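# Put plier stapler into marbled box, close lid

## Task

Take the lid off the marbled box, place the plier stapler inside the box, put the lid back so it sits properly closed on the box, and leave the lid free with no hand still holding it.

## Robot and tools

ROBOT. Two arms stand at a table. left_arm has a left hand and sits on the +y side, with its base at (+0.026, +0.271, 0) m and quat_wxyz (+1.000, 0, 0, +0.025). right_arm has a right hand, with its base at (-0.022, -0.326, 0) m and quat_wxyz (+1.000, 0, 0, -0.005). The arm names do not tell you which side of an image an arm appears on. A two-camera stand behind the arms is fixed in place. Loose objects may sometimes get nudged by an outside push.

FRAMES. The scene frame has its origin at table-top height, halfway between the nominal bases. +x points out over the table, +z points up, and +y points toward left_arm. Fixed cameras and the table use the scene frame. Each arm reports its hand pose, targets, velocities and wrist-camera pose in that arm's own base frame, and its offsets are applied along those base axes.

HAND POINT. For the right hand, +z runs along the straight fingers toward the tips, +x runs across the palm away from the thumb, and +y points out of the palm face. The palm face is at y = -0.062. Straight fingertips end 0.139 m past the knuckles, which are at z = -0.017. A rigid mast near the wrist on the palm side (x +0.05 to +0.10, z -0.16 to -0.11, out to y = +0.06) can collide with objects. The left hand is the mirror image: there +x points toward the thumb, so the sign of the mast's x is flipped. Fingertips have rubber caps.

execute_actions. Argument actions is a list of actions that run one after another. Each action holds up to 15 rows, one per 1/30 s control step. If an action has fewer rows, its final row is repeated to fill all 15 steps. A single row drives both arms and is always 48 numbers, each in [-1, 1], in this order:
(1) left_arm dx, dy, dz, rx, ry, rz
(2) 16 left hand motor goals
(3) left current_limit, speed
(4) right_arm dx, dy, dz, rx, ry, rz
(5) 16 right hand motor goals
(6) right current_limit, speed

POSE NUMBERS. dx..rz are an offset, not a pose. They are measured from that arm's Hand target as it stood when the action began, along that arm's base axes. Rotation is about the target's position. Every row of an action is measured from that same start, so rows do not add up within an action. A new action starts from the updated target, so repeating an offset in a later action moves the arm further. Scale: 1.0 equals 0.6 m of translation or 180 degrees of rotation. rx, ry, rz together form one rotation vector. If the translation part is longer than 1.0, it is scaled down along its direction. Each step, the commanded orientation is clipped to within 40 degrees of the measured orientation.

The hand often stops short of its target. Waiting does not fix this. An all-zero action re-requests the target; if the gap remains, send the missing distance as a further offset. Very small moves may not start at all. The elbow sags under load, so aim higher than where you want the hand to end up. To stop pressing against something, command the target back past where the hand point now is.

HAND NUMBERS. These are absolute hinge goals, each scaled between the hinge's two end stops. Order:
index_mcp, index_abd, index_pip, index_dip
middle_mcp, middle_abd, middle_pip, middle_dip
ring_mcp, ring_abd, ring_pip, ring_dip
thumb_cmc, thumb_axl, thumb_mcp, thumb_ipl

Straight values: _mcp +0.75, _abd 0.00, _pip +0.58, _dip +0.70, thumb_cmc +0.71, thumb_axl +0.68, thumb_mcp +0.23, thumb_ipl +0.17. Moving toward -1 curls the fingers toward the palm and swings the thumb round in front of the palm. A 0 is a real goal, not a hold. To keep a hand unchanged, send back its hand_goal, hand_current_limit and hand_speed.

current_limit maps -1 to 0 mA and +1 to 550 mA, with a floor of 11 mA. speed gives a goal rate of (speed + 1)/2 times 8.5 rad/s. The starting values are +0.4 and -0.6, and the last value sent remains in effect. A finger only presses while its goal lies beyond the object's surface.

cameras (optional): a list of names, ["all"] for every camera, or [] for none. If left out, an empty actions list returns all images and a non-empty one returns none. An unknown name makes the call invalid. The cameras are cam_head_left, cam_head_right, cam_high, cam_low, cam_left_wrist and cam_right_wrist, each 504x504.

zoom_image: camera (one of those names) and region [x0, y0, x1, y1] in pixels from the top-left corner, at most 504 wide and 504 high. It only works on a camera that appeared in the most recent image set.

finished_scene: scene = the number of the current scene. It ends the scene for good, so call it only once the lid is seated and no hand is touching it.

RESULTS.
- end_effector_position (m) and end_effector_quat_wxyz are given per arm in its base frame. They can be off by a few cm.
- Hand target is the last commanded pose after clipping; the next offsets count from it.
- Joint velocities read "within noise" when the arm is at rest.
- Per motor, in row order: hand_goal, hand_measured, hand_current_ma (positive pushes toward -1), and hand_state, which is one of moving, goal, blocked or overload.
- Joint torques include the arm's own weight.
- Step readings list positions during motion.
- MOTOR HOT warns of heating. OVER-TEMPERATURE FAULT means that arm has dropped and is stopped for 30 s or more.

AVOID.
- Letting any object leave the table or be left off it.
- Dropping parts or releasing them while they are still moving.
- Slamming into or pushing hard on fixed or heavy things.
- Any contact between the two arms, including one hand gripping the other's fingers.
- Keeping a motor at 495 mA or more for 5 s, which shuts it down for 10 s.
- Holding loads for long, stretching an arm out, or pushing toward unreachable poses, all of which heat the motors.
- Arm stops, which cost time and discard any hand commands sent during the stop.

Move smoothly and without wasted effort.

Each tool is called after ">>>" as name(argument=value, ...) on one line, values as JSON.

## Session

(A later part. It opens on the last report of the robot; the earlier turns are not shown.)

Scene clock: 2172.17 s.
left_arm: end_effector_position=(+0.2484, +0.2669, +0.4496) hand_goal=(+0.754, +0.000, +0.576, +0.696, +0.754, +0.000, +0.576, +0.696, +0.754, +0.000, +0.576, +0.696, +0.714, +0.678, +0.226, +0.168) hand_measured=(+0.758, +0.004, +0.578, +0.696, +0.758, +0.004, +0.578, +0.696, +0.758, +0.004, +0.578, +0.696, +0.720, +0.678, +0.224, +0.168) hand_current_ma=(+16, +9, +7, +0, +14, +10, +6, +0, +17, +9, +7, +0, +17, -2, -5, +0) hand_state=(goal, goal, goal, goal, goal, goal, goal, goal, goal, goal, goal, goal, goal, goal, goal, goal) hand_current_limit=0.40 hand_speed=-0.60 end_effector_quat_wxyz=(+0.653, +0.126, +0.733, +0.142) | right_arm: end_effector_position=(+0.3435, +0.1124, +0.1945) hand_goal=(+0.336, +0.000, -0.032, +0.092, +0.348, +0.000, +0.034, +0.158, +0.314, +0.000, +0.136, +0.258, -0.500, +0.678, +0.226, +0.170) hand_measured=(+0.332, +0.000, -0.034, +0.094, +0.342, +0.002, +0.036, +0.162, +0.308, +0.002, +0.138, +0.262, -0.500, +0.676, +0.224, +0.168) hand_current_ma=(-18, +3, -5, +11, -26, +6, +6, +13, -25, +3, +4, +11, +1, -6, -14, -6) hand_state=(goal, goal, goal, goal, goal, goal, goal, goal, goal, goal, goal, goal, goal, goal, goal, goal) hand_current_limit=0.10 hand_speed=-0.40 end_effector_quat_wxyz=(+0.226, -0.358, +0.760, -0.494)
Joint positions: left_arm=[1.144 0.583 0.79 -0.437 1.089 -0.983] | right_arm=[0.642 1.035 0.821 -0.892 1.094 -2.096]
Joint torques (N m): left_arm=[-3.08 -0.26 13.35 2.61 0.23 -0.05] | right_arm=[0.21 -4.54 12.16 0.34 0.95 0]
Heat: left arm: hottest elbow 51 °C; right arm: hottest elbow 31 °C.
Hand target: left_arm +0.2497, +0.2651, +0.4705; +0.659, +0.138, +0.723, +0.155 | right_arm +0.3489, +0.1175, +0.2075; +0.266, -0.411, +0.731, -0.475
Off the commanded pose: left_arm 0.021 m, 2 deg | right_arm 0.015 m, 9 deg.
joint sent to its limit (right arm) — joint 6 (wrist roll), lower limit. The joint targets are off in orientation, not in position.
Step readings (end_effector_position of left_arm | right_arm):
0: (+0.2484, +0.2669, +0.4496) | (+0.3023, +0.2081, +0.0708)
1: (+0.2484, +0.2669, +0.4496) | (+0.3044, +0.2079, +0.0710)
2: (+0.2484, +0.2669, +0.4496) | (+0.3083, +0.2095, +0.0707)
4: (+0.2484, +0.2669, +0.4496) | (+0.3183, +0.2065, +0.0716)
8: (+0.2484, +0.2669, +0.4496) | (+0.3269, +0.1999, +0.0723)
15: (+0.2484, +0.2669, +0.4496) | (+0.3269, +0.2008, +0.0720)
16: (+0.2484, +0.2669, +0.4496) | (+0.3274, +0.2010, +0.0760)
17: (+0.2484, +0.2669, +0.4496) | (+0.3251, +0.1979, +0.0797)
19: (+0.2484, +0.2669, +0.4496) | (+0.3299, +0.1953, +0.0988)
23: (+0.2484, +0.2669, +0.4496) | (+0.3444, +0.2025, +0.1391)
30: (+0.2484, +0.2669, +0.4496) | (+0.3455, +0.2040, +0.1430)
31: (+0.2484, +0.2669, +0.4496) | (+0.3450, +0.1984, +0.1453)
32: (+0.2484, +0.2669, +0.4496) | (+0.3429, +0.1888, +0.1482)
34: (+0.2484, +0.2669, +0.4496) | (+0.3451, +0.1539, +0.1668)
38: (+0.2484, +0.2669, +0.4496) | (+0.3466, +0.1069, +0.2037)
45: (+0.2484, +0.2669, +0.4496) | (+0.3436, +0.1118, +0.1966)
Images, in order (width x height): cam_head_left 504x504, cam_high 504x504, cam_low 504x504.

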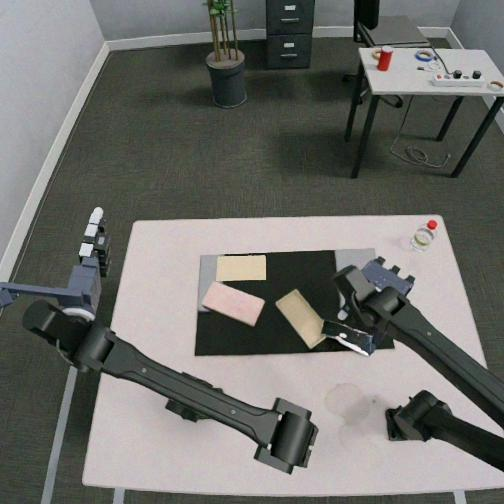

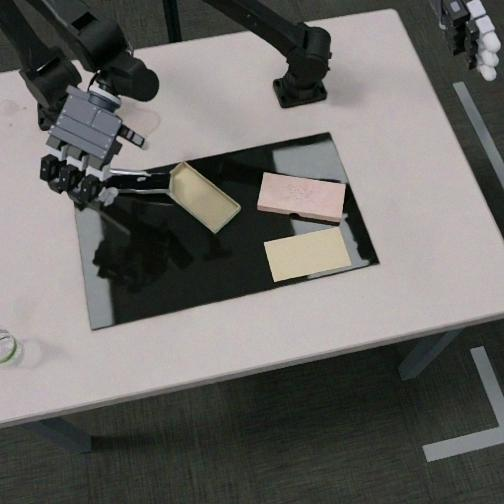

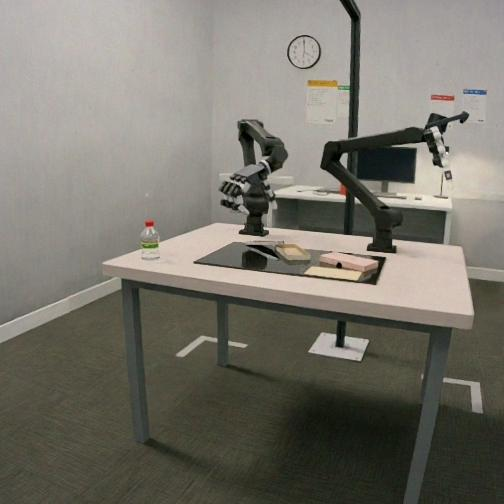

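>>> execute_actions(actions=[[[0,0,0,0,0,0,0.754,0,0.576,0.696,0.754,0,0.576,0.696,0.754,0,0.576,0.696,0.714,0.678,0.226,0.168,0.4,-0.6,0.01,0.11,-0.01,0,0,0,0.276,0,0.113,0.236,0.918,0,0.578,0.7,0.918,0,0.578,0.7,0.714,0.678,0.226,0.168,0.2,-0.2]],[[0,0,0,0,0,0,0.754,0,0.576,0.696,0.754,0,0.576,0.696,0.754,0,0.576,0.696,0.714,0.678,0.226,0.168,0.4,-0.6,0.01,0.13,-0.03,0,0,0,0.276,0,0.113,0.236,0.918,0,0.578,0.7,0.918,0,0.578,0.7,0.714,0.678,0.226,0.168,0.2,-0.2]],[[0,0,0,0,0,0,0.754,0,0.576,0.696,0.754,0,0.576,0.696,0.754,0,0.576,0.696,0.714,0.678,0.226,0.168,0.4,-0.6,-0.01,0.13,-0.05,0,0,0,0.276,0,0.113,0.236,0.918,0,0.578,0.7,0.918,0,0.578,0.7,0.714,0.678,0.226,0.168,0.2,-0.2]]], cameras=["cam_high","cam_right_wrist","cam_low"])

>>> zoom_image(camera="cam_high", region=[80, 130, 260, 260])

Scene clock: 2318.60 s.
left_arm: end_effector_position=(+0.2484, +0.2669, +0.4496) hand_goal=(+0.754, +0.000, +0.576, +0.696, +0.754, +0.000, +0.576, +0.696, +0.754, +0.000, +0.576, +0.696, +0.714, +0.678, +0.226, +0.168) hand_measured=(+0.758, +0.004, +0.578, +0.696, +0.758, +0.004, +0.578, +0.696, +0.758, +0.004, +0.578, +0.696, +0.720, +0.678, +0.224, +0.168) hand_current_ma=(+16, +9, +7, +0, +14, +10, +6, +0, +17, +9, +7, +0, +17, -2, -5, +0) hand_state=(goal, goal, goal, goal, goal, goal, goal, goal, goal, goal, goal, goal, goal, goal, goal, goal) hand_current_limit=0.40 hand_speed=-0.60 end_effector_quat_wxyz=(+0.653, +0.126, +0.733, +0.142) | right_arm: end_effector_position=(+0.3464, +0.3285, +0.1345) hand_goal=(+0.276, +0.000, +0.114, +0.236, +0.918, +0.000, +0.578, +0.700, +0.918, +0.000, +0.578, +0.700, +0.714, +0.678, +0.226, +0.168) hand_measured=(+0.272, +0.000, +0.112, +0.234, +0.902, +0.000, +0.572, +0.696, +0.904, +0.000, +0.574, +0.696, +0.702, +0.676, +0.222, +0.168) hand_current_ma=(-15, -1, -6, -9, -73, -2, -26, -13, -57, -2, -19, -12, -46, -6, -15, +2) hand_state=(goal, goal, goal, goal, goal, goal, goal, goal, goal, goal, goal, goal, goal, goal, goal, goal) hand_current_limit=0.20 hand_speed=-0.20 end_effector_quat_wxyz=(+0.250, -0.425, +0.724, -0.483)
Joint positions: left_arm=[1.144 0.583 0.79 -0.437 1.089 -0.983] | right_arm=[1.021 1.585 1.181 -1.194 1.149 -1.594]
Joint torques (N m): left_arm=[-3.25 -0.67 13.24 2.52 0.12 -0.08] | right_arm=[-0.5 -11.11 11.71 -0.51 1.3 0.14]
Heat: left arm: hottest elbow 51 °C; right arm: hottest elbow 34 °C.
Hand target: left_arm +0.2497, +0.2651, +0.4705; +0.659, +0.138, +0.723, +0.155 | right_arm +0.3549, +0.3396, +0.1535; +0.266, -0.411, +0.731, -0.475
Off the commanded pose: left_arm 0.021 m, 2 deg | right_arm 0.024 m, 3 deg.
Step readings (end_effector_position of left_arm | right_arm):
0: (+0.2484, +0.2669, +0.4496) | (+0.3434, +0.1123, +0.1945)
1: (+0.2484, +0.2669, +0.4496) | (+0.3432, +0.1167, +0.1939)
2: (+0.2484, +0.2669, +0.4496) | (+0.3427, +0.1226, +0.1935)
4: (+0.2484, +0.2669, +0.4496) | (+0.3400, +0.1503, +0.1886)
8: (+0.2484, +0.2669, +0.4496) | (+0.3382, +0.1789, +0.1786)
15: (+0.2484, +0.2669, +0.4496) | (+0.3410, +0.1744, +0.1782)
16: (+0.2484, +0.2669, +0.4496) | (+0.3424, +0.1783, +0.1792)
17: (+0.2484, +0.2669, +0.4496) | (+0.3435, +0.1838, +0.1798)
19: (+0.2484, +0.2669, +0.4496) | (+0.3466, +0.2171, +0.1794)
23: (+0.2484, +0.2669, +0.4496) | (+0.3485, +0.2604, +0.1674)
30: (+0.2484, +0.2669, +0.4496) | (+0.3515, +0.2539, +0.1644)
31: (+0.2484, +0.2669, +0.4496) | (+0.3517, +0.2576, +0.1642)
32: (+0.2484, +0.2669, +0.4496) | (+0.3520, +0.2624, +0.1645)
34: (+0.2484, +0.2669, +0.4496) | (+0.3507, +0.2928, +0.1596)
38: (+0.2484, +0.2669, +0.4496) | (+0.3420, +0.3347, +0.1393)
45: (+0.2484, +0.2669, +0.4496) | (+0.3438, +0.3294, +0.1335)
camera_calibration:
cam_right_wrist: T_world_to_cam=[[0.188239, 0.775757, -0.602301, -0.205546], [-0.153751, 0.628979, 0.762067, -0.306127], [0.970014, -0.0508463, 0.237671, -0.227633], [0, 0, 0, 1]] pos_world=[0.212432, 0.340427, 0.16359]
Images, in order (width x height): cam_high 504x504, cam_low 504x504, cam_right_wrist 504x504.

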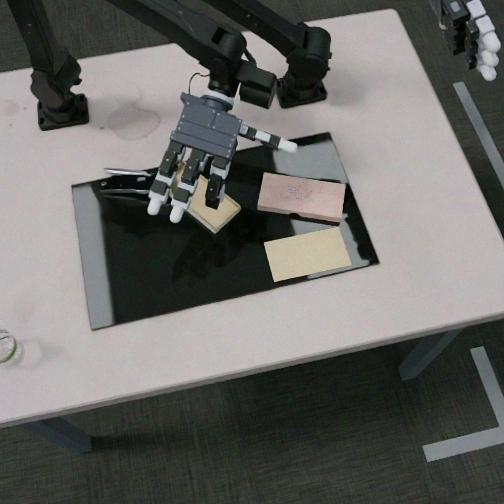

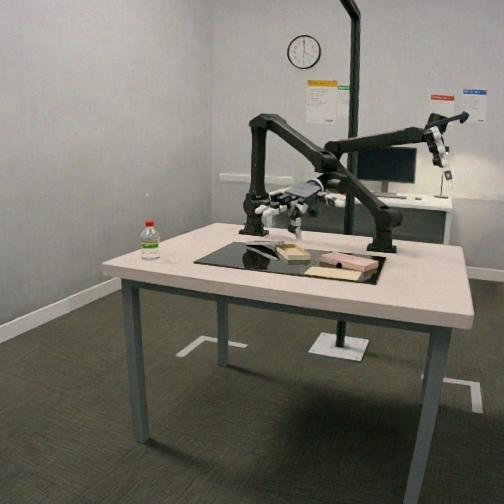

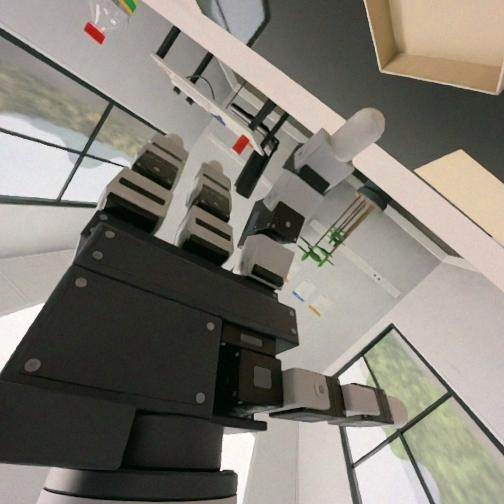

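Scaled by 2.800.

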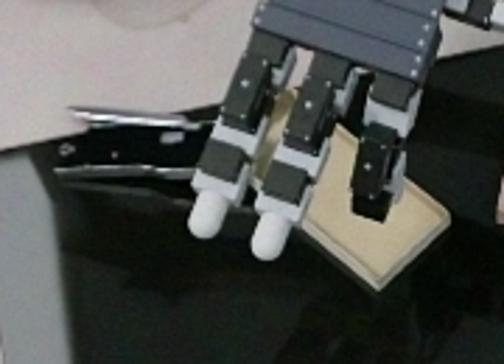

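>>> execute_actions(actions=[[[0,0,0,0,0,0,0.754,0,0.576,0.696,0.754,0,0.576,0.696,0.754,0,0.576,0.696,0.714,0.678,0.226,0.168,0.4,-0.6,0,0,-0.05,0,0,0,0.276,0,0.113,0.236,0.918,0,0.578,0.7,0.918,0,0.578,0.7,0.714,0.678,0.226,0.168,0.2,-0.2]],[[0,0,0,0,0,0,0.754,0,0.576,0.696,0.754,0,0.576,0.696,0.754,0,0.576,0.696,0.714,0.678,0.226,0.168,0.4,-0.6,-0.01,-0.01,-0.045,0,0,0,0.276,0,0.113,0.236,0.918,0,0.578,0.7,0.918,0,0.578,0.7,0.714,0.678,0.226,0.168,0.2,-0.2]]], cameras=["cam_high","cam_right_wrist"])

>>> zoom_image(camera="cam_high", region=[80, 130, 260, 260])

Scene clock: 2334.07 s.
left_arm: end_effector_position=(+0.2484, +0.2669, +0.4496) hand_goal=(+0.754, +0.000, +0.576, +0.696, +0.754, +0.000, +0.576, +0.696, +0.754, +0.000, +0.576, +0.696, +0.714, +0.678, +0.226, +0.168) hand_measured=(+0.758, +0.004, +0.578, +0.696, +0.758, +0.004, +0.578, +0.696, +0.758, +0.004, +0.578, +0.696, +0.720, +0.678, +0.224, +0.168) hand_current_ma=(+16, +9, +7, +0, +14, +10, +6, +0, +17, +9, +7, +0, +17, -2, -5, +0) hand_state=(goal, goal, goal, goal, goal, goal, goal, goal, goal, goal, goal, goal, goal, goal, goal, goal) hand_current_limit=0.40 hand_speed=-0.60 end_effector_quat_wxyz=(+0.653, +0.126, +0.733, +0.142) | right_arm: end_effector_position=(+0.3464, +0.3277, +0.0948) hand_goal=(+0.276, +0.000, +0.114, +0.236, +0.918, +0.000, +0.578, +0.700, +0.918, +0.000, +0.578, +0.700, +0.714, +0.678, +0.226, +0.168) hand_measured=(+0.272, +0.000, +0.112, +0.234, +0.902, +0.000, +0.572, +0.696, +0.904, +0.000, +0.574, +0.696, +0.704, +0.676, +0.222, +0.168) hand_current_ma=(-15, -1, -6, -9, -73, -2, -26, -13, -57, -2, -19, -12, -42, -6, -15, +2) hand_state=(goal, goal, goal, goal, goal, goal, goal, goal, goal, goal, goal, goal, goal, goal, goal, goal) hand_current_limit=0.20 hand_speed=-0.20 end_effector_quat_wxyz=(+0.258, -0.417, +0.728, -0.480)
Joint positions: left_arm=[1.144 0.583 0.79 -0.437 1.089 -0.983] | right_arm=[1.021 1.624 1.111 -1.076 1.151 -1.578]
Joint torques (N m): left_arm=[-2.96 -0.44 13.27 2.47 0.2 -0.04] | right_arm=[-0.15 -10.7 8.16 0.5 1.22 0.19]
Heat: left arm: hottest elbow 51 °C; right arm: hottest elbow 35 °C.
Hand target: left_arm +0.2497, +0.2651, +0.4705; +0.659, +0.138, +0.723, +0.155 | right_arm +0.3489, +0.3336, +0.0965; +0.266, -0.411, +0.731, -0.475
Off the commanded pose: left_arm 0.021 m, 2 deg | right_arm 0.007 m, 1 deg.
Step readings (end_effector_position of left_arm | right_arm):
0: (+0.2484, +0.2669, +0.4496) | (+0.3465, +0.3286, +0.1345)
1: (+0.2484, +0.2669, +0.4496) | (+0.3472, +0.3297, +0.1341)
2: (+0.2484, +0.2669, +0.4496) | (+0.3488, +0.3323, +0.1337)
4: (+0.2484, +0.2669, +0.4496) | (+0.3511, +0.3359, +0.1322)
8: (+0.2484, +0.2669, +0.4496) | (+0.3523, +0.3379, +0.1289)
15: (+0.2484, +0.2669, +0.4496) | (+0.3525, +0.3382, +0.1285)
16: (+0.2484, +0.2669, +0.4496) | (+0.3520, +0.3370, +0.1255)
17: (+0.2484, +0.2669, +0.4496) | (+0.3528, +0.3375, +0.1224)
19: (+0.2484, +0.2669, +0.4496) | (+0.3504, +0.3335, +0.1129)
23: (+0.2484, +0.2669, +0.4496) | (+0.3457, +0.3266, +0.0962)
30: (+0.2484, +0.2669, +0.4496) | (+0.3464, +0.3277, +0.0948)
camera_calibration:
cam_right_wrist: T_world_to_cam=[[0.201301, 0.785574, -0.585108, -0.238187], [-0.16036, 0.615706, 0.771486, -0.269719], [0.966314, -0.0614731, 0.249917, -0.214662], [0, 0, 0, 1]] pos_world=[0.212127, 0.339985, 0.122367]
Images, in order (width x height): cam_high 504x504, cam_right_wrist 504x504.

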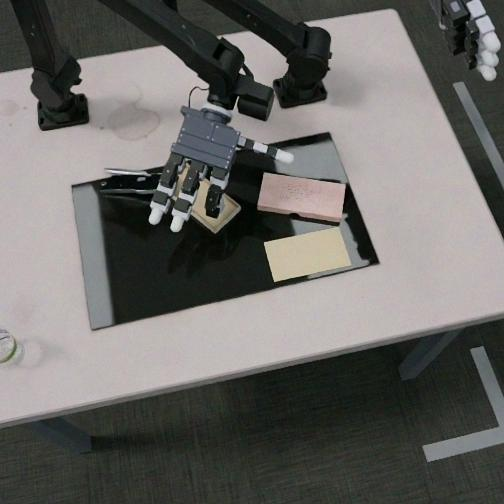

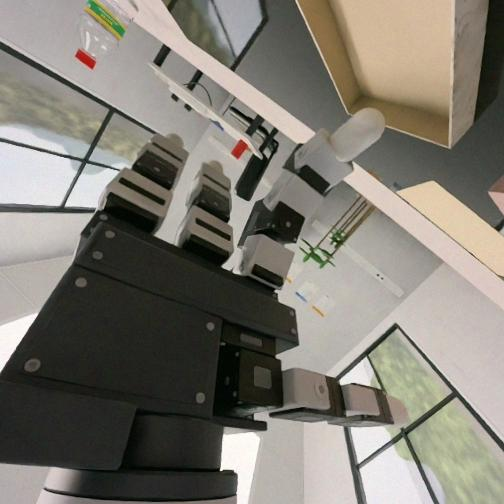

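Scaled by 2.800.

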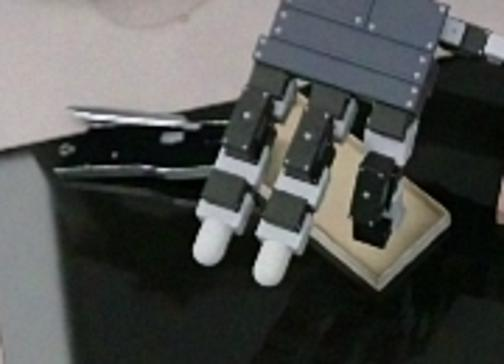

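>>> execute_actions(actions=[[[0,0,0,0,0,0,0.754,0,0.576,0.696,0.754,0,0.576,0.696,0.754,0,0.576,0.696,0.714,0.678,0.226,0.168,0.4,-0.6,0,0,-0.032,0,0,0,0.276,0,0.113,0.236,0.918,0,0.578,0.7,0.918,0,0.578,0.7,0.714,0.678,0.226,0.168,0.2,-0.2]]], cameras=["cam_high","cam_right_wrist"])

>>> zoom_image(camera="cam_right_wrist", region=[254, 0, 504, 250])

Scene clock: 2343.87 s.
left_arm: end_effector_position=(+0.2484, +0.2669, +0.4496) hand_goal=(+0.754, +0.000, +0.576, +0.696, +0.754, +0.000, +0.576, +0.696, +0.754, +0.000, +0.576, +0.696, +0.714, +0.678, +0.226, +0.168) hand_measured=(+0.758, +0.004, +0.578, +0.696, +0.758, +0.004, +0.578, +0.696, +0.758, +0.004, +0.578, +0.696, +0.720, +0.678, +0.224, +0.168) hand_current_ma=(+16, +9, +7, +0, +14, +10, +6, +0, +17, +9, +7, +0, +17, -2, -5, +0) hand_state=(goal, goal, goal, goal, goal, goal, goal, goal, goal, goal, goal, goal, goal, goal, goal, goal) hand_current_limit=0.40 hand_speed=-0.60 end_effector_quat_wxyz=(+0.653, +0.126, +0.733, +0.142) | right_arm: end_effector_position=(+0.3481, +0.3302, +0.0808) hand_goal=(+0.276, +0.000, +0.114, +0.236, +0.918, +0.000, +0.578, +0.700, +0.918, +0.000, +0.578, +0.700, +0.714, +0.678, +0.226, +0.168) hand_measured=(+0.272, +0.000, +0.112, +0.234, +0.902, +0.000, +0.572, +0.696, +0.904, +0.000, +0.574, +0.696, +0.704, +0.676, +0.222, +0.168) hand_current_ma=(-15, -1, -6, -9, -73, -2, -26, -13, -57, -2, -19, -12, -42, -6, -15, +2) hand_state=(goal, goal, goal, goal, goal, goal, goal, goal, goal, goal, goal, goal, goal, goal, goal, goal) hand_current_limit=0.20 hand_speed=-0.20 end_effector_quat_wxyz=(+0.263, -0.413, +0.730, -0.477)
Joint positions: left_arm=[1.144 0.583 0.79 -0.437 1.089 -0.983] | right_arm=[1.021 1.643 1.092 -1.026 1.152 -1.576]
Joint torques (N m): left_arm=[-2.96 -0.5 13.46 2.5 0.15 -0.03] | right_arm=[-0.09 -10.05 7.5 0.44 1.23 0.16]
Heat: left arm: hottest elbow 51 °C; right arm: hottest elbow 34 °C.
Hand target: left_arm +0.2497, +0.2651, +0.4705; +0.659, +0.138, +0.723, +0.155 | right_arm +0.3489, +0.3336, +0.0773; +0.266, -0.411, +0.731, -0.475
Off the commanded pose: left_arm 0.021 m, 2 deg | right_arm 0.005 m, 1 deg.
Step readings (end_effector_position of left_arm | right_arm):
0: (+0.2484, +0.2669, +0.4496) | (+0.3464, +0.3277, +0.0948)
1: (+0.2484, +0.2669, +0.4496) | (+0.3466, +0.3280, +0.0937)
2: (+0.2484, +0.2669, +0.4496) | (+0.3478, +0.3298, +0.0927)
4: (+0.2484, +0.2669, +0.4496) | (+0.3486, +0.3311, +0.0891)
8: (+0.2484, +0.2669, +0.4496) | (+0.3480, +0.3302, +0.0820)
15: (+0.2484, +0.2669, +0.4496) | (+0.3481, +0.3302, +0.0808)
camera_calibration:
cam_right_wrist: T_world_to_cam=[[0.206716, 0.792523, -0.573738, -0.253763], [-0.16601, 0.606312, 0.777706, -0.25561], [0.964214, -0.0655181, 0.256902, -0.211047], [0, 0, 0, 1]] pos_world=[0.213517, 0.342266, 0.107414]
Images, in order (width x height): cam_high 504x504, cam_right_wrist 504x504.

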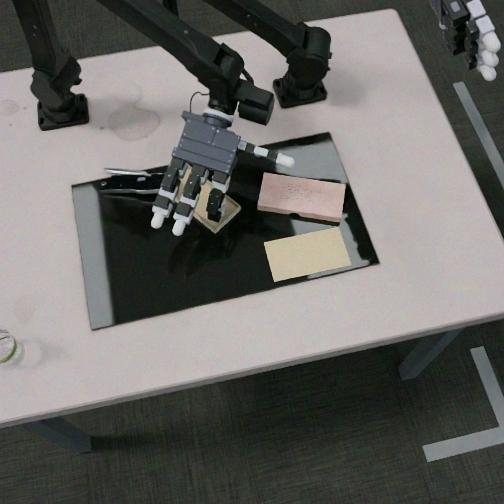

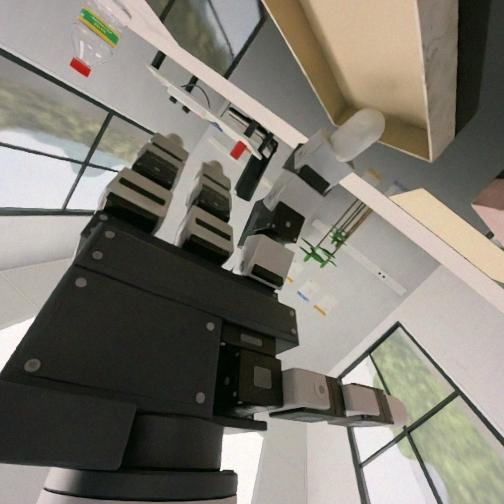

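Scaled by 2.016.

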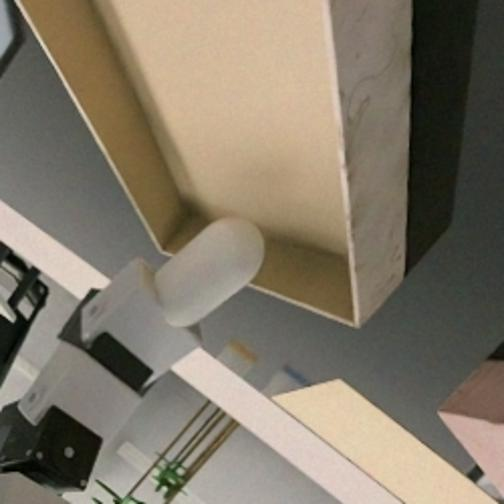

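>>> execute_actions(actions=[[[0,0,0,0,0,0,0.754,0,0.576,0.696,0.754,0,0.576,0.696,0.754,0,0.576,0.696,0.714,0.678,0.226,0.168,0.4,-0.6,-0.02,-0.015,-0.01,0,0,0,0.276,0,0.113,0.236,0.918,0,0.578,0.7,0.918,0,0.578,0.7,0.714,0.678,0.226,0.168,0.1,-0.2]]], cameras=["cam_high","cam_right_wrist"])

>>> zoom_image(camera="cam_right_wrist", region=[254, 0, 504, 250])

Scene clock: 2362.27 s.
left_arm: end_effector_position=(+0.2484, +0.2669, +0.4496) hand_goal=(+0.754, +0.000, +0.576, +0.696, +0.754, +0.000, +0.576, +0.696, +0.754, +0.000, +0.576, +0.696, +0.714, +0.678, +0.226, +0.168) hand_measured=(+0.758, +0.004, +0.578, +0.696, +0.758, +0.004, +0.578, +0.696, +0.758, +0.004, +0.578, +0.696, +0.720, +0.678, +0.224, +0.168) hand_current_ma=(+16, +9, +7, +0, +14, +10, +6, +0, +17, +9, +7, +0, +17, -2, -5, +0) hand_state=(goal, goal, goal, goal, goal, goal, goal, goal, goal, goal, goal, goal, goal, goal, goal, goal) hand_current_limit=0.40 hand_speed=-0.60 end_effector_quat_wxyz=(+0.653, +0.126, +0.733, +0.142) | right_arm: end_effector_position=(+0.3379, +0.3189, +0.0681) hand_goal=(+0.276, +0.000, +0.114, +0.236, +0.918, +0.000, +0.578, +0.700, +0.918, +0.000, +0.578, +0.700, +0.714, +0.678, +0.226, +0.168) hand_measured=(+0.272, +0.002, +0.112, +0.234, +0.902, +0.000, +0.572, +0.696, +0.904, +0.000, +0.574, +0.696, +0.704, +0.676, +0.224, +0.168) hand_current_ma=(-12, +7, -7, -9, -73, -1, -26, -13, -57, -1, -19, -12, -42, -6, -15, +2) hand_state=(goal, goal, goal, goal, goal, goal, goal, goal, goal, goal, goal, goal, goal, goal, goal, goal) hand_current_limit=0.10 hand_speed=-0.20 end_effector_quat_wxyz=(+0.258, -0.414, +0.729, -0.481)
Joint positions: left_arm=[1.144 0.583 0.79 -0.437 1.089 -0.983] | right_arm=[1.029 1.64 1.048 -1.023 1.153 -1.547]
Joint torques (N m): left_arm=[-2.61 -0.44 13.24 2.61 0.16 -0.02] | right_arm=[0.38 -11.05 7.38 0.14 1.11 0.2]
Heat: left arm: hottest elbow 51 °C; right arm: hottest elbow 33 °C.
Hand target: left_arm +0.2497, +0.2651, +0.4705; +0.659, +0.138, +0.723, +0.155 | right_arm +0.3369, +0.3245, +0.0713; +0.266, -0.411, +0.731, -0.475
Off the commanded pose: left_arm 0.021 m, 2 deg | right_arm 0.007 m, 1 deg.
Step readings (end_effector_position of left_arm | right_arm):
0: (+0.2484, +0.2669, +0.4496) | (+0.3481, +0.3302, +0.0808)
1: (+0.2484, +0.2669, +0.4496) | (+0.3470, +0.3286, +0.0790)
2: (+0.2484, +0.2669, +0.4496) | (+0.3455, +0.3280, +0.0777)
4: (+0.2484, +0.2669, +0.4496) | (+0.3410, +0.3230, +0.0727)
8: (+0.2484, +0.2669, +0.4496) | (+0.3379, +0.3188, +0.0681)
15: (+0.2484, +0.2669, +0.4496) | (+0.3379, +0.3189, +0.0681)
camera_calibration:
cam_right_wrist: T_world_to_cam=[[0.207476, 0.785314, -0.583297, -0.247332], [-0.159862, 0.615475, 0.771774, -0.245177], [0.96509, -0.0668775, 0.253238, -0.198336], [0, 0, 0, 1]] pos_world=[0.203533, 0.331869, 0.0951792]
Images, in order (width x height): cam_high 504x504, cam_right_wrist 504x504.

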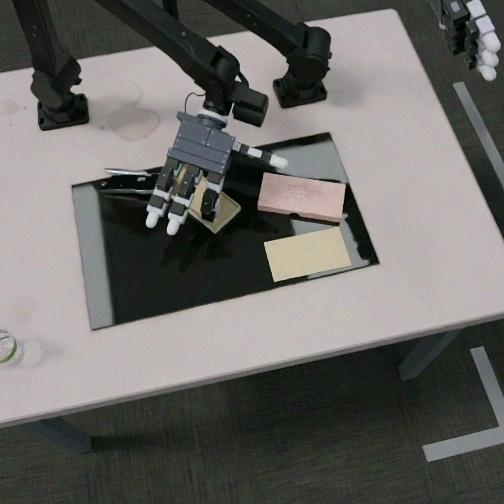

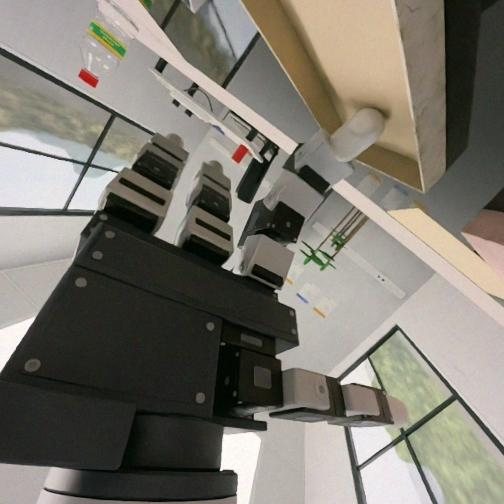

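Scaled by 2.016.

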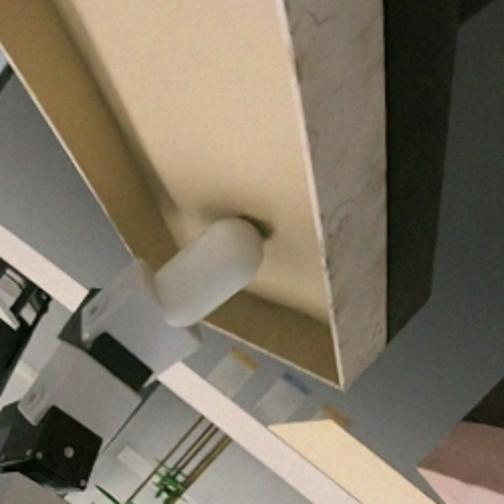

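>>> execute_actions(actions=[[[0,0,0,0,0,0,0.754,0,0.576,0.696,0.754,0,0.576,0.696,0.754,0,0.576,0.696,0.714,0.678,0.226,0.168,0.4,-0.6,-0.01,0.05,0.004,0,0,0,0.276,0,0.113,0.236,0.918,0,0.578,0.7,0.918,0,0.578,0.7,0.714,0.678,0.226,0.168,0.1,-0.2]]], cameras=["cam_high","cam_right_wrist"])

>>> zoom_image(camera="cam_right_wrist", region=[254, 0, 504, 250])

Scene clock: 2383.83 s.
left_arm: end_effector_position=(+0.2484, +0.2669, +0.4496) hand_goal=(+0.754, +0.000, +0.576, +0.696, +0.754, +0.000, +0.576, +0.696, +0.754, +0.000, +0.576, +0.696, +0.714, +0.678, +0.226, +0.168) hand_measured=(+0.758, +0.004, +0.578, +0.696, +0.758, +0.004, +0.578, +0.696, +0.758, +0.004, +0.578, +0.696, +0.720, +0.678, +0.224, +0.168) hand_current_ma=(+16, +9, +7, +0, +14, +10, +6, +0, +17, +9, +7, +0, +17, -2, -5, +0) hand_state=(goal, goal, goal, goal, goal, goal, goal, goal, goal, goal, goal, goal, goal, goal, goal, goal) hand_current_limit=0.40 hand_speed=-0.60 end_effector_quat_wxyz=(+0.653, +0.126, +0.733, +0.142) | right_arm: end_effector_position=(+0.3240, +0.3430, +0.0684) hand_goal=(+0.276, +0.000, +0.114, +0.236, +0.918, +0.000, +0.578, +0.700, +0.918, +0.000, +0.578, +0.700, +0.714, +0.678, +0.226, +0.168) hand_measured=(+0.274, -0.002, +0.114, +0.234, +0.902, +0.000, +0.572, +0.696, +0.904, +0.000, +0.574, +0.696, +0.704, +0.676, +0.224, +0.168) hand_current_ma=(-8, -9, +0, -8, -73, -1, -26, -13, -57, -1, -19, -12, -39, -6, -15, +2) hand_state=(goal, goal, goal, goal, goal, goal, goal, goal, goal, goal, goal, goal, goal, goal, goal, goal) hand_current_limit=0.10 hand_speed=-0.20 end_effector_quat_wxyz=(+0.261, -0.418, +0.726, -0.479)
Joint positions: left_arm=[1.144 0.583 0.79 -0.437 1.089 -0.983] | right_arm=[1.084 1.685 1.106 -1.133 1.15 -1.44]
Joint torques (N m): left_arm=[-2.9 -0.67 13.39 2.39 0.17 -0.02] | right_arm=[-0.62 -10.05 10.39 -0.64 1.14 0.18]
Heat: left arm: hottest elbow 51 °C; right arm: hottest elbow 33 °C.
Hand target: left_arm +0.2497, +0.2651, +0.4705; +0.659, +0.138, +0.723, +0.155 | right_arm +0.3310, +0.3545, +0.0737; +0.266, -0.411, +0.731, -0.475
Off the commanded pose: left_arm 0.021 m, 2 deg | right_arm 0.014 m, 1 deg.
Step readings (end_effector_position of left_arm | right_arm):
0: (+0.2484, +0.2669, +0.4496) | (+0.3379, +0.3189, +0.0681)
1: (+0.2484, +0.2669, +0.4496) | (+0.3365, +0.3203, +0.0685)
2: (+0.2484, +0.2669, +0.4496) | (+0.3342, +0.3215, +0.0689)
4: (+0.2484, +0.2669, +0.4496) | (+0.3307, +0.3291, +0.0688)
8: (+0.2484, +0.2669, +0.4496) | (+0.3243, +0.3417, +0.0681)
15: (+0.2484, +0.2669, +0.4496) | (+0.3237, +0.3426, +0.0683)
camera_calibration:
cam_right_wrist: T_world_to_cam=[[0.199614, 0.787822, -0.582659, -0.261513], [-0.167697, 0.613319, 0.771827, -0.259122], [0.965418, -0.0563571, 0.254543, -0.187235], [0, 0, 0, 1]] pos_world=[0.189508, 0.354399, 0.0952839]
Images, in order (width x height): cam_high 504x504, cam_right_wrist 504x504.

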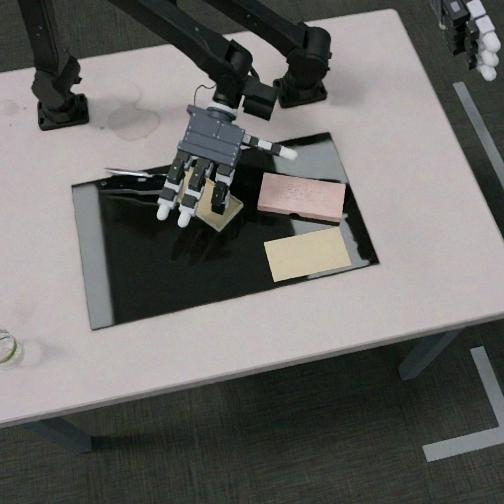

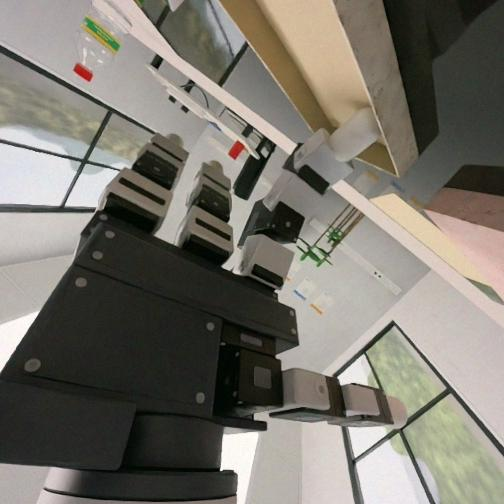

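Scaled by 2.016.

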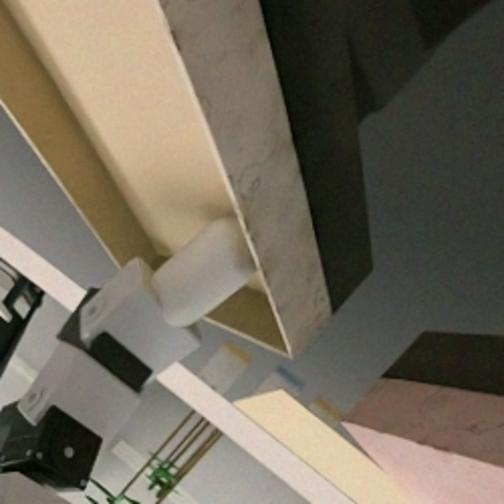

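>>> execute_actions(actions=[[[0,0,0,0,0,0,0.754,0,0.576,0.696,0.754,0,0.576,0.696,0.754,0,0.576,0.696,0.714,0.678,0.226,0.168,0.4,-0.6,-0.038,0.018,0,0,0,0,0.276,0,0.113,0.236,0.918,0,0.578,0.7,0.918,0,0.578,0.7,0.714,0.678,0.226,0.168,0.1,-0.2]],[[0,0,0,0,0,0,0.754,0,0.576,0.696,0.754,0,0.576,0.696,0.754,0,0.576,0.696,0.714,0.678,0.226,0.168,0.4,-0.6,-0.04,0.01,0,0,0,0,0.276,0,0.113,0.236,0.918,0,0.578,0.7,0.918,0,0.578,0.7,0.714,0.678,0.226,0.168,0.1,-0.2]]], cameras=["cam_high","cam_right_wrist","cam_head_left"])

>>> zoom_image(camera="cam_high", region=[80, 130, 260, 260])

>>> zoom_image(camera="cam_right_wrist", region=[254, 0, 504, 250])

Scene clock: 2399.33 s.
left_arm: end_effector_position=(+0.2484, +0.2669, +0.4496) hand_goal=(+0.754, +0.000, +0.576, +0.696, +0.754, +0.000, +0.576, +0.696, +0.754, +0.000, +0.576, +0.696, +0.714, +0.678, +0.226, +0.168) hand_measured=(+0.758, +0.004, +0.578, +0.696, +0.758, +0.004, +0.578, +0.696, +0.758, +0.004, +0.578, +0.696, +0.720, +0.678, +0.224, +0.168) hand_current_ma=(+16, +9, +7, +0, +14, +10, +6, +0, +17, +9, +7, +0, +17, -2, -5, +0) hand_state=(goal, goal, goal, goal, goal, goal, goal, goal, goal, goal, goal, goal, goal, goal, goal, goal) hand_current_limit=0.40 hand_speed=-0.60 end_effector_quat_wxyz=(+0.653, +0.126, +0.733, +0.142) | right_arm: end_effector_position=(+0.2780, +0.3600, +0.0680) hand_goal=(+0.276, +0.000, +0.114, +0.236, +0.918, +0.000, +0.578, +0.700, +0.918, +0.000, +0.578, +0.700, +0.714, +0.678, +0.226, +0.168) hand_measured=(+0.274, -0.002, +0.114, +0.234, +0.902, +0.000, +0.572, +0.696, +0.906, +0.000, +0.574, +0.696, +0.704, +0.676, +0.224, +0.168) hand_current_ma=(-8, -7, +1, -6, -73, +0, -26, -13, -56, +0, -18, -12, -37, -6, -14, +2) hand_state=(goal, goal, goal, goal, goal, goal, goal, goal, goal, goal, goal, goal, goal, goal, goal, goal) hand_current_limit=0.10 hand_speed=-0.20 end_effector_quat_wxyz=(+0.261, -0.418, +0.726, -0.479)
Joint positions: left_arm=[1.144 0.583 0.79 -0.437 1.089 -0.983] | right_arm=[1.195 1.72 1.139 -1.359 1.122 -1.187]
Joint torques (N m): left_arm=[-2.61 -0.67 13.22 2.4 0.15 0] | right_arm=[-1.03 -10.11 10.07 -1.03 1.06 0.21]
Heat: left arm: hottest elbow 51 °C; right arm: hottest elbow 32 °C.
Hand target: left_arm +0.2497, +0.2651, +0.4705; +0.659, +0.138, +0.723, +0.155 | right_arm +0.2841, +0.3713, +0.0736; +0.266, -0.411, +0.731, -0.475
Off the commanded pose: left_arm 0.021 m, 2 deg | right_arm 0.014 m, 1 deg.
Step readings (end_effector_position of left_arm | right_arm):
0: (+0.2484, +0.2669, +0.4496) | (+0.3240, +0.3431, +0.0683)
1: (+0.2484, +0.2669, +0.4496) | (+0.3216, +0.3433, +0.0684)
2: (+0.2484, +0.2669, +0.4496) | (+0.3184, +0.3425, +0.0687)
4: (+0.2484, +0.2669, +0.4496) | (+0.3108, +0.3437, +0.0689)
8: (+0.2484, +0.2669, +0.4496) | (+0.3009, +0.3501, +0.0675)
15: (+0.2484, +0.2669, +0.4496) | (+0.3009, +0.3524, +0.0679)
16: (+0.2484, +0.2669, +0.4496) | (+0.2988, +0.3525, +0.0679)
17: (+0.2484, +0.2669, +0.4496) | (+0.2960, +0.3512, +0.0683)
19: (+0.2484, +0.2669, +0.4496) | (+0.2878, +0.3512, +0.0688)
23: (+0.2484, +0.2669, +0.4496) | (+0.2774, +0.3560, +0.0677)
30: (+0.2484, +0.2669, +0.4496) | (+0.2776, +0.3593, +0.0676)
camera_calibration:
cam_right_wrist: T_world_to_cam=[[0.198464, 0.788398, -0.582272, -0.265886], [-0.168475, 0.612689, 0.772158, -0.27652], [0.96552, -0.0551469, 0.254422, -0.142227], [0, 0, 0, 1]] pos_world=[0.143505, 0.371202, 0.0948847]
Images, in order (width x height): cam_head_left 504x504, cam_high 504x504, cam_right_wrist 504x504.

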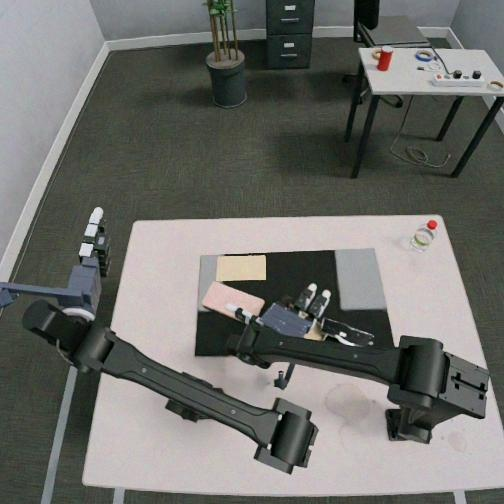

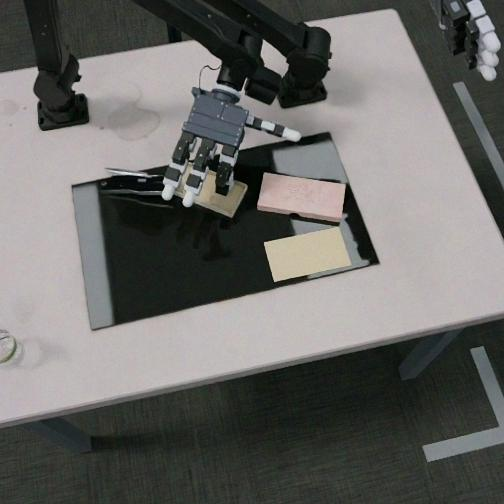

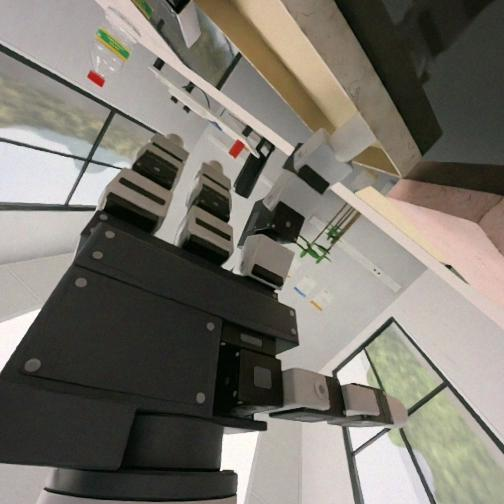

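Scaled by 2.800.

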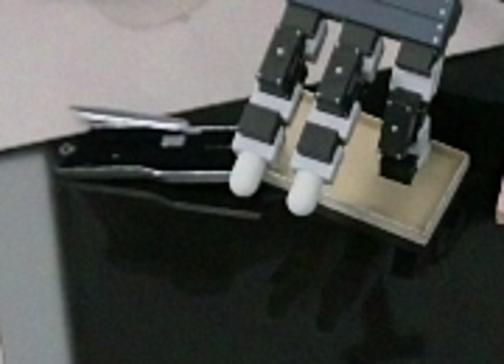

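Scaled by 2.016.

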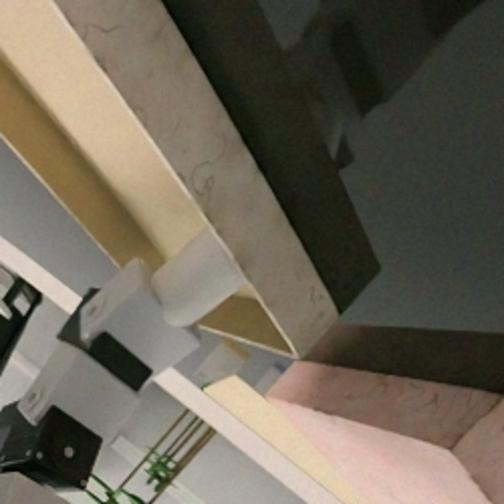

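>>> execute_actions(actions=[[[0,0,0,0,0,0,0.754,0,0.576,0.696,0.754,0,0.576,0.696,0.754,0,0.576,0.696,0.714,0.678,0.226,0.168,0.4,-0.6,-0.04,-0.005,0,0,0,0,0.276,0,0.113,0.236,0.918,0,0.578,0.7,0.918,0,0.578,0.7,0.714,0.678,0.226,0.168,0.1,-0.2]]], cameras=["cam_high","cam_right_wrist","cam_head_left"])

>>> zoom_image(camera="cam_high", region=[80, 130, 260, 260])

Scene clock: 2434.97 s.
left_arm: end_effector_position=(+0.2484, +0.2669, +0.4496) hand_goal=(+0.754, +0.000, +0.576, +0.696, +0.754, +0.000, +0.576, +0.696, +0.754, +0.000, +0.576, +0.696, +0.714, +0.678, +0.226, +0.168) hand_measured=(+0.758, +0.004, +0.578, +0.696, +0.758, +0.004, +0.578, +0.696, +0.758, +0.004, +0.578, +0.696, +0.720, +0.678, +0.224, +0.168) hand_current_ma=(+16, +9, +7, +0, +14, +10, +6, +0, +17, +9, +7, +0, +17, -2, -5, +0) hand_state=(goal, goal, goal, goal, goal, goal, goal, goal, goal, goal, goal, goal, goal, goal, goal, goal) hand_current_limit=0.40 hand_speed=-0.60 end_effector_quat_wxyz=(+0.653, +0.126, +0.733, +0.142) | right_arm: end_effector_position=(+0.2579, +0.3632, +0.0704) hand_goal=(+0.276, +0.000, +0.114, +0.236, +0.918, +0.000, +0.578, +0.700, +0.918, +0.000, +0.578, +0.700, +0.714, +0.678, +0.226, +0.168) hand_measured=(+0.274, -0.002, +0.114, +0.234, +0.902, +0.000, +0.572, +0.696, +0.906, +0.000, +0.574, +0.696, +0.704, +0.676, +0.224, +0.168) hand_current_ma=(-8, -5, +1, -5, -73, +0, -26, -13, -56, +0, -18, -12, -38, -6, -14, +2) hand_state=(goal, goal, goal, goal, goal, goal, goal, goal, goal, goal, goal, goal, goal, goal, goal, goal) hand_current_limit=0.10 hand_speed=-0.20 end_effector_quat_wxyz=(+0.265, -0.415, +0.729, -0.476)
Joint positions: left_arm=[1.144 0.583 0.79 -0.437 1.089 -0.983] | right_arm=[1.241 1.72 1.139 -1.439 1.103 -1.086]
Joint torques (N m): left_arm=[-3.02 -0.56 13.14 2.55 0.15 0.01] | right_arm=[-0.03 -10.46 8.27 -1.29 0.98 0.19]
Heat: left arm: hottest elbow 51 °C; right arm: hottest elbow 32 °C.
Hand target: left_arm +0.2497, +0.2651, +0.4705; +0.659, +0.138, +0.723, +0.155 | right_arm +0.2601, +0.3682, +0.0737; +0.266, -0.411, +0.731, -0.475
Off the commanded pose: left_arm 0.021 m, 2 deg | right_arm 0.006 m, 1 deg.
Step readings (end_effector_position of left_arm | right_arm):
0: (+0.2484, +0.2669, +0.4496) | (+0.2781, +0.3600, +0.0680)
1: (+0.2484, +0.2669, +0.4496) | (+0.2757, +0.3598, +0.0679)
2: (+0.2484, +0.2669, +0.4496) | (+0.2728, +0.3586, +0.0680)
4: (+0.2484, +0.2669, +0.4496) | (+0.2663, +0.3579, +0.0687)
8: (+0.2484, +0.2669, +0.4496) | (+0.2583, +0.3617, +0.0697)
15: (+0.2484, +0.2669, +0.4496) | (+0.2577, +0.3629, +0.0703)
camera_calibration:
cam_right_wrist: T_world_to_cam=[[0.203059, 0.794099, -0.572865, -0.266947], [-0.170633, 0.6048, 0.777883, -0.28076], [0.964184, -0.0602061, 0.25831, -0.121351], [0, 0, 0, 1]] pos_world=[0.123303, 0.37448, 0.0968197]
Images, in order (width x height): cam_head_left 504x504, cam_high 504x504, cam_right_wrist 504x504.

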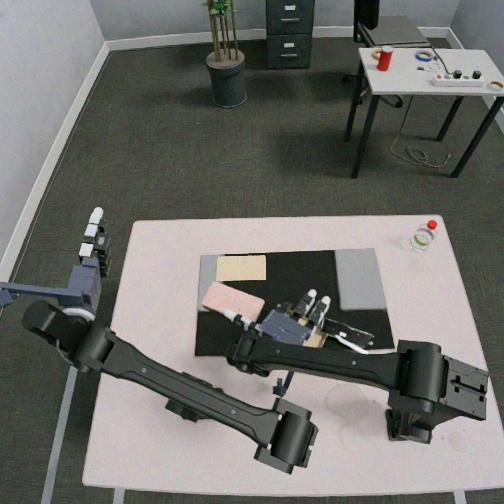

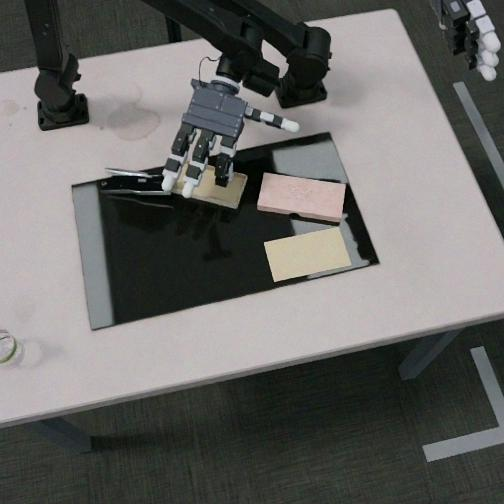

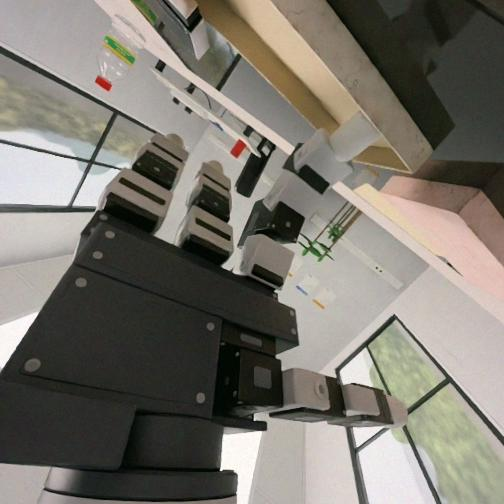

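Scaled by 2.800.

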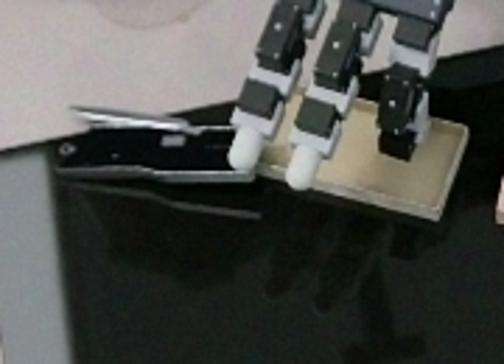

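>>> execute_actions(actions=[[[0,0,0,0,0,0,0.754,0,0.576,0.696,0.754,0,0.576,0.696,0.754,0,0.576,0.696,0.714,0.678,0.226,0.168,0.4,-0.6,-0.027,-0.008,0,0,0,0,0.276,0,0.113,0.236,0.918,0,0.578,0.7,0.918,0,0.578,0.7,0.714,0.678,0.226,0.168,0.1,-0.2]]], cameras=["cam_high","cam_right_wrist","cam_head_left"])

>>> zoom_image(camera="cam_high", region=[80, 130, 260, 260])

Scene clock: 2454.07 s.
left_arm: end_effector_position=(+0.2484, +0.2669, +0.4496) hand_goal=(+0.754, +0.000, +0.576, +0.696, +0.754, +0.000, +0.576, +0.696, +0.754, +0.000, +0.576, +0.696, +0.714, +0.678, +0.226, +0.168) hand_measured=(+0.758, +0.004, +0.578, +0.696, +0.758, +0.004, +0.578, +0.696, +0.758, +0.004, +0.578, +0.696, +0.720, +0.678, +0.224, +0.168) hand_current_ma=(+16, +9, +7, +0, +14, +10, +6, +0, +17, +9, +7, +0, +17, -2, -5, +0) hand_state=(goal, goal, goal, goal, goal, goal, goal, goal, goal, goal, goal, goal, goal, goal, goal, goal) hand_current_limit=0.40 hand_speed=-0.60 end_effector_quat_wxyz=(+0.653, +0.126, +0.733, +0.142) | right_arm: end_effector_position=(+0.2456, +0.3644, +0.0714) hand_goal=(+0.276, +0.000, +0.114, +0.236, +0.918, +0.000, +0.578, +0.700, +0.918, +0.000, +0.578, +0.700, +0.714, +0.678, +0.226, +0.168) hand_measured=(+0.274, -0.002, +0.114, +0.234, +0.902, +0.000, +0.572, +0.696, +0.906, +0.000, +0.574, +0.696, +0.704, +0.676, +0.224, +0.168) hand_current_ma=(-8, -5, +1, -5, -73, +0, -26, -13, -56, +0, -18, -12, -38, -6, -14, +2) hand_state=(goal, goal, goal, goal, goal, goal, goal, goal, goal, goal, goal, goal, goal, goal, goal, goal) hand_current_limit=0.10 hand_speed=-0.20 end_effector_quat_wxyz=(+0.267, -0.412, +0.731, -0.475)
Joint positions: left_arm=[1.144 0.583 0.79 -0.437 1.089 -0.983] | right_arm=[1.269 1.72 1.137 -1.484 1.089 -1.023]
Joint torques (N m): left_arm=[-2.9 -0.62 13.33 2.69 0.17 -0.04] | right_arm=[-0.09 -11.16 6.67 -1.36 0.94 0.18]
Heat: left arm: hottest elbow 51 °C; right arm: hottest elbow 32 °C.
Hand target: left_arm +0.2497, +0.2651, +0.4705; +0.659, +0.138, +0.723, +0.155 | right_arm +0.2439, +0.3635, +0.0737; +0.266, -0.411, +0.731, -0.475
Off the commanded pose: left_arm 0.021 m, 2 deg | right_arm 0.003 m, 0 deg.
Step readings (end_effector_position of left_arm | right_arm):
0: (+0.2484, +0.2669, +0.4496) | (+0.2580, +0.3632, +0.0704)
1: (+0.2484, +0.2669, +0.4496) | (+0.2566, +0.3632, +0.0703)
2: (+0.2484, +0.2669, +0.4496) | (+0.2545, +0.3624, +0.0704)
4: (+0.2484, +0.2669, +0.4496) | (+0.2506, +0.3613, +0.0705)
8: (+0.2484, +0.2669, +0.4496) | (+0.2458, +0.3633, +0.0710)
15: (+0.2484, +0.2669, +0.4496) | (+0.2455, +0.3643, +0.0713)
camera_calibration:
cam_right_wrist: T_world_to_cam=[[0.207744, 0.797768, -0.566046, -0.26781], [-0.170804, 0.599365, 0.78204, -0.282599], [0.963155, -0.0657814, 0.260777, -0.1075], [0, 0, 0, 1]] pos_world=[0.110907, 0.375959, 0.0974441]
Images, in order (width x height): cam_head_left 504x504, cam_high 504x504, cam_right_wrist 504x504.

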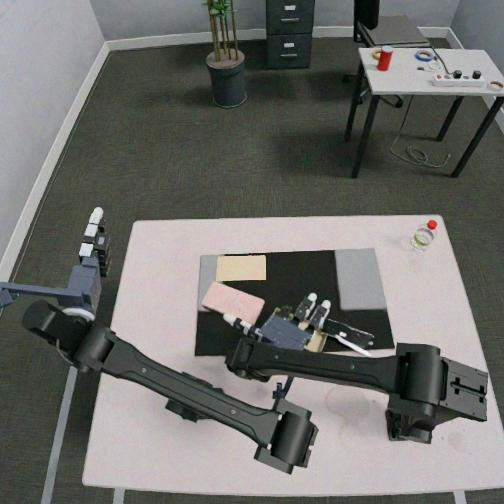

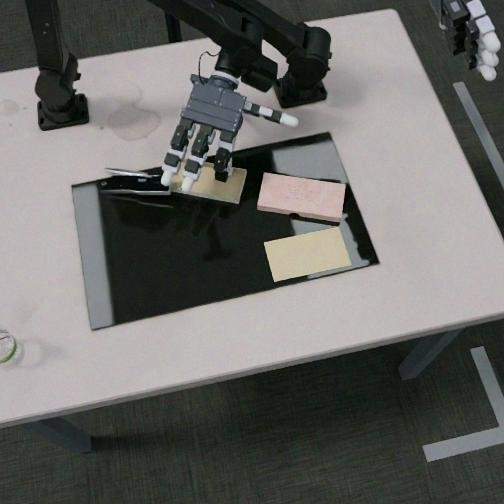

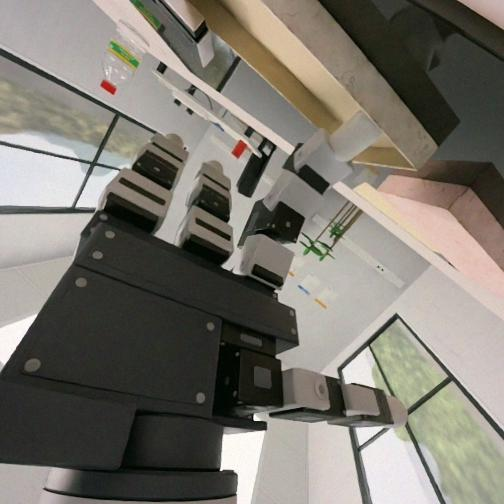

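Scaled by 2.800.

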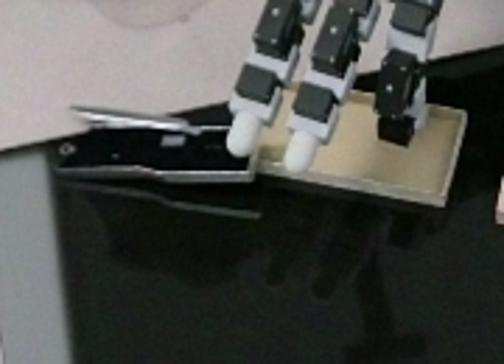

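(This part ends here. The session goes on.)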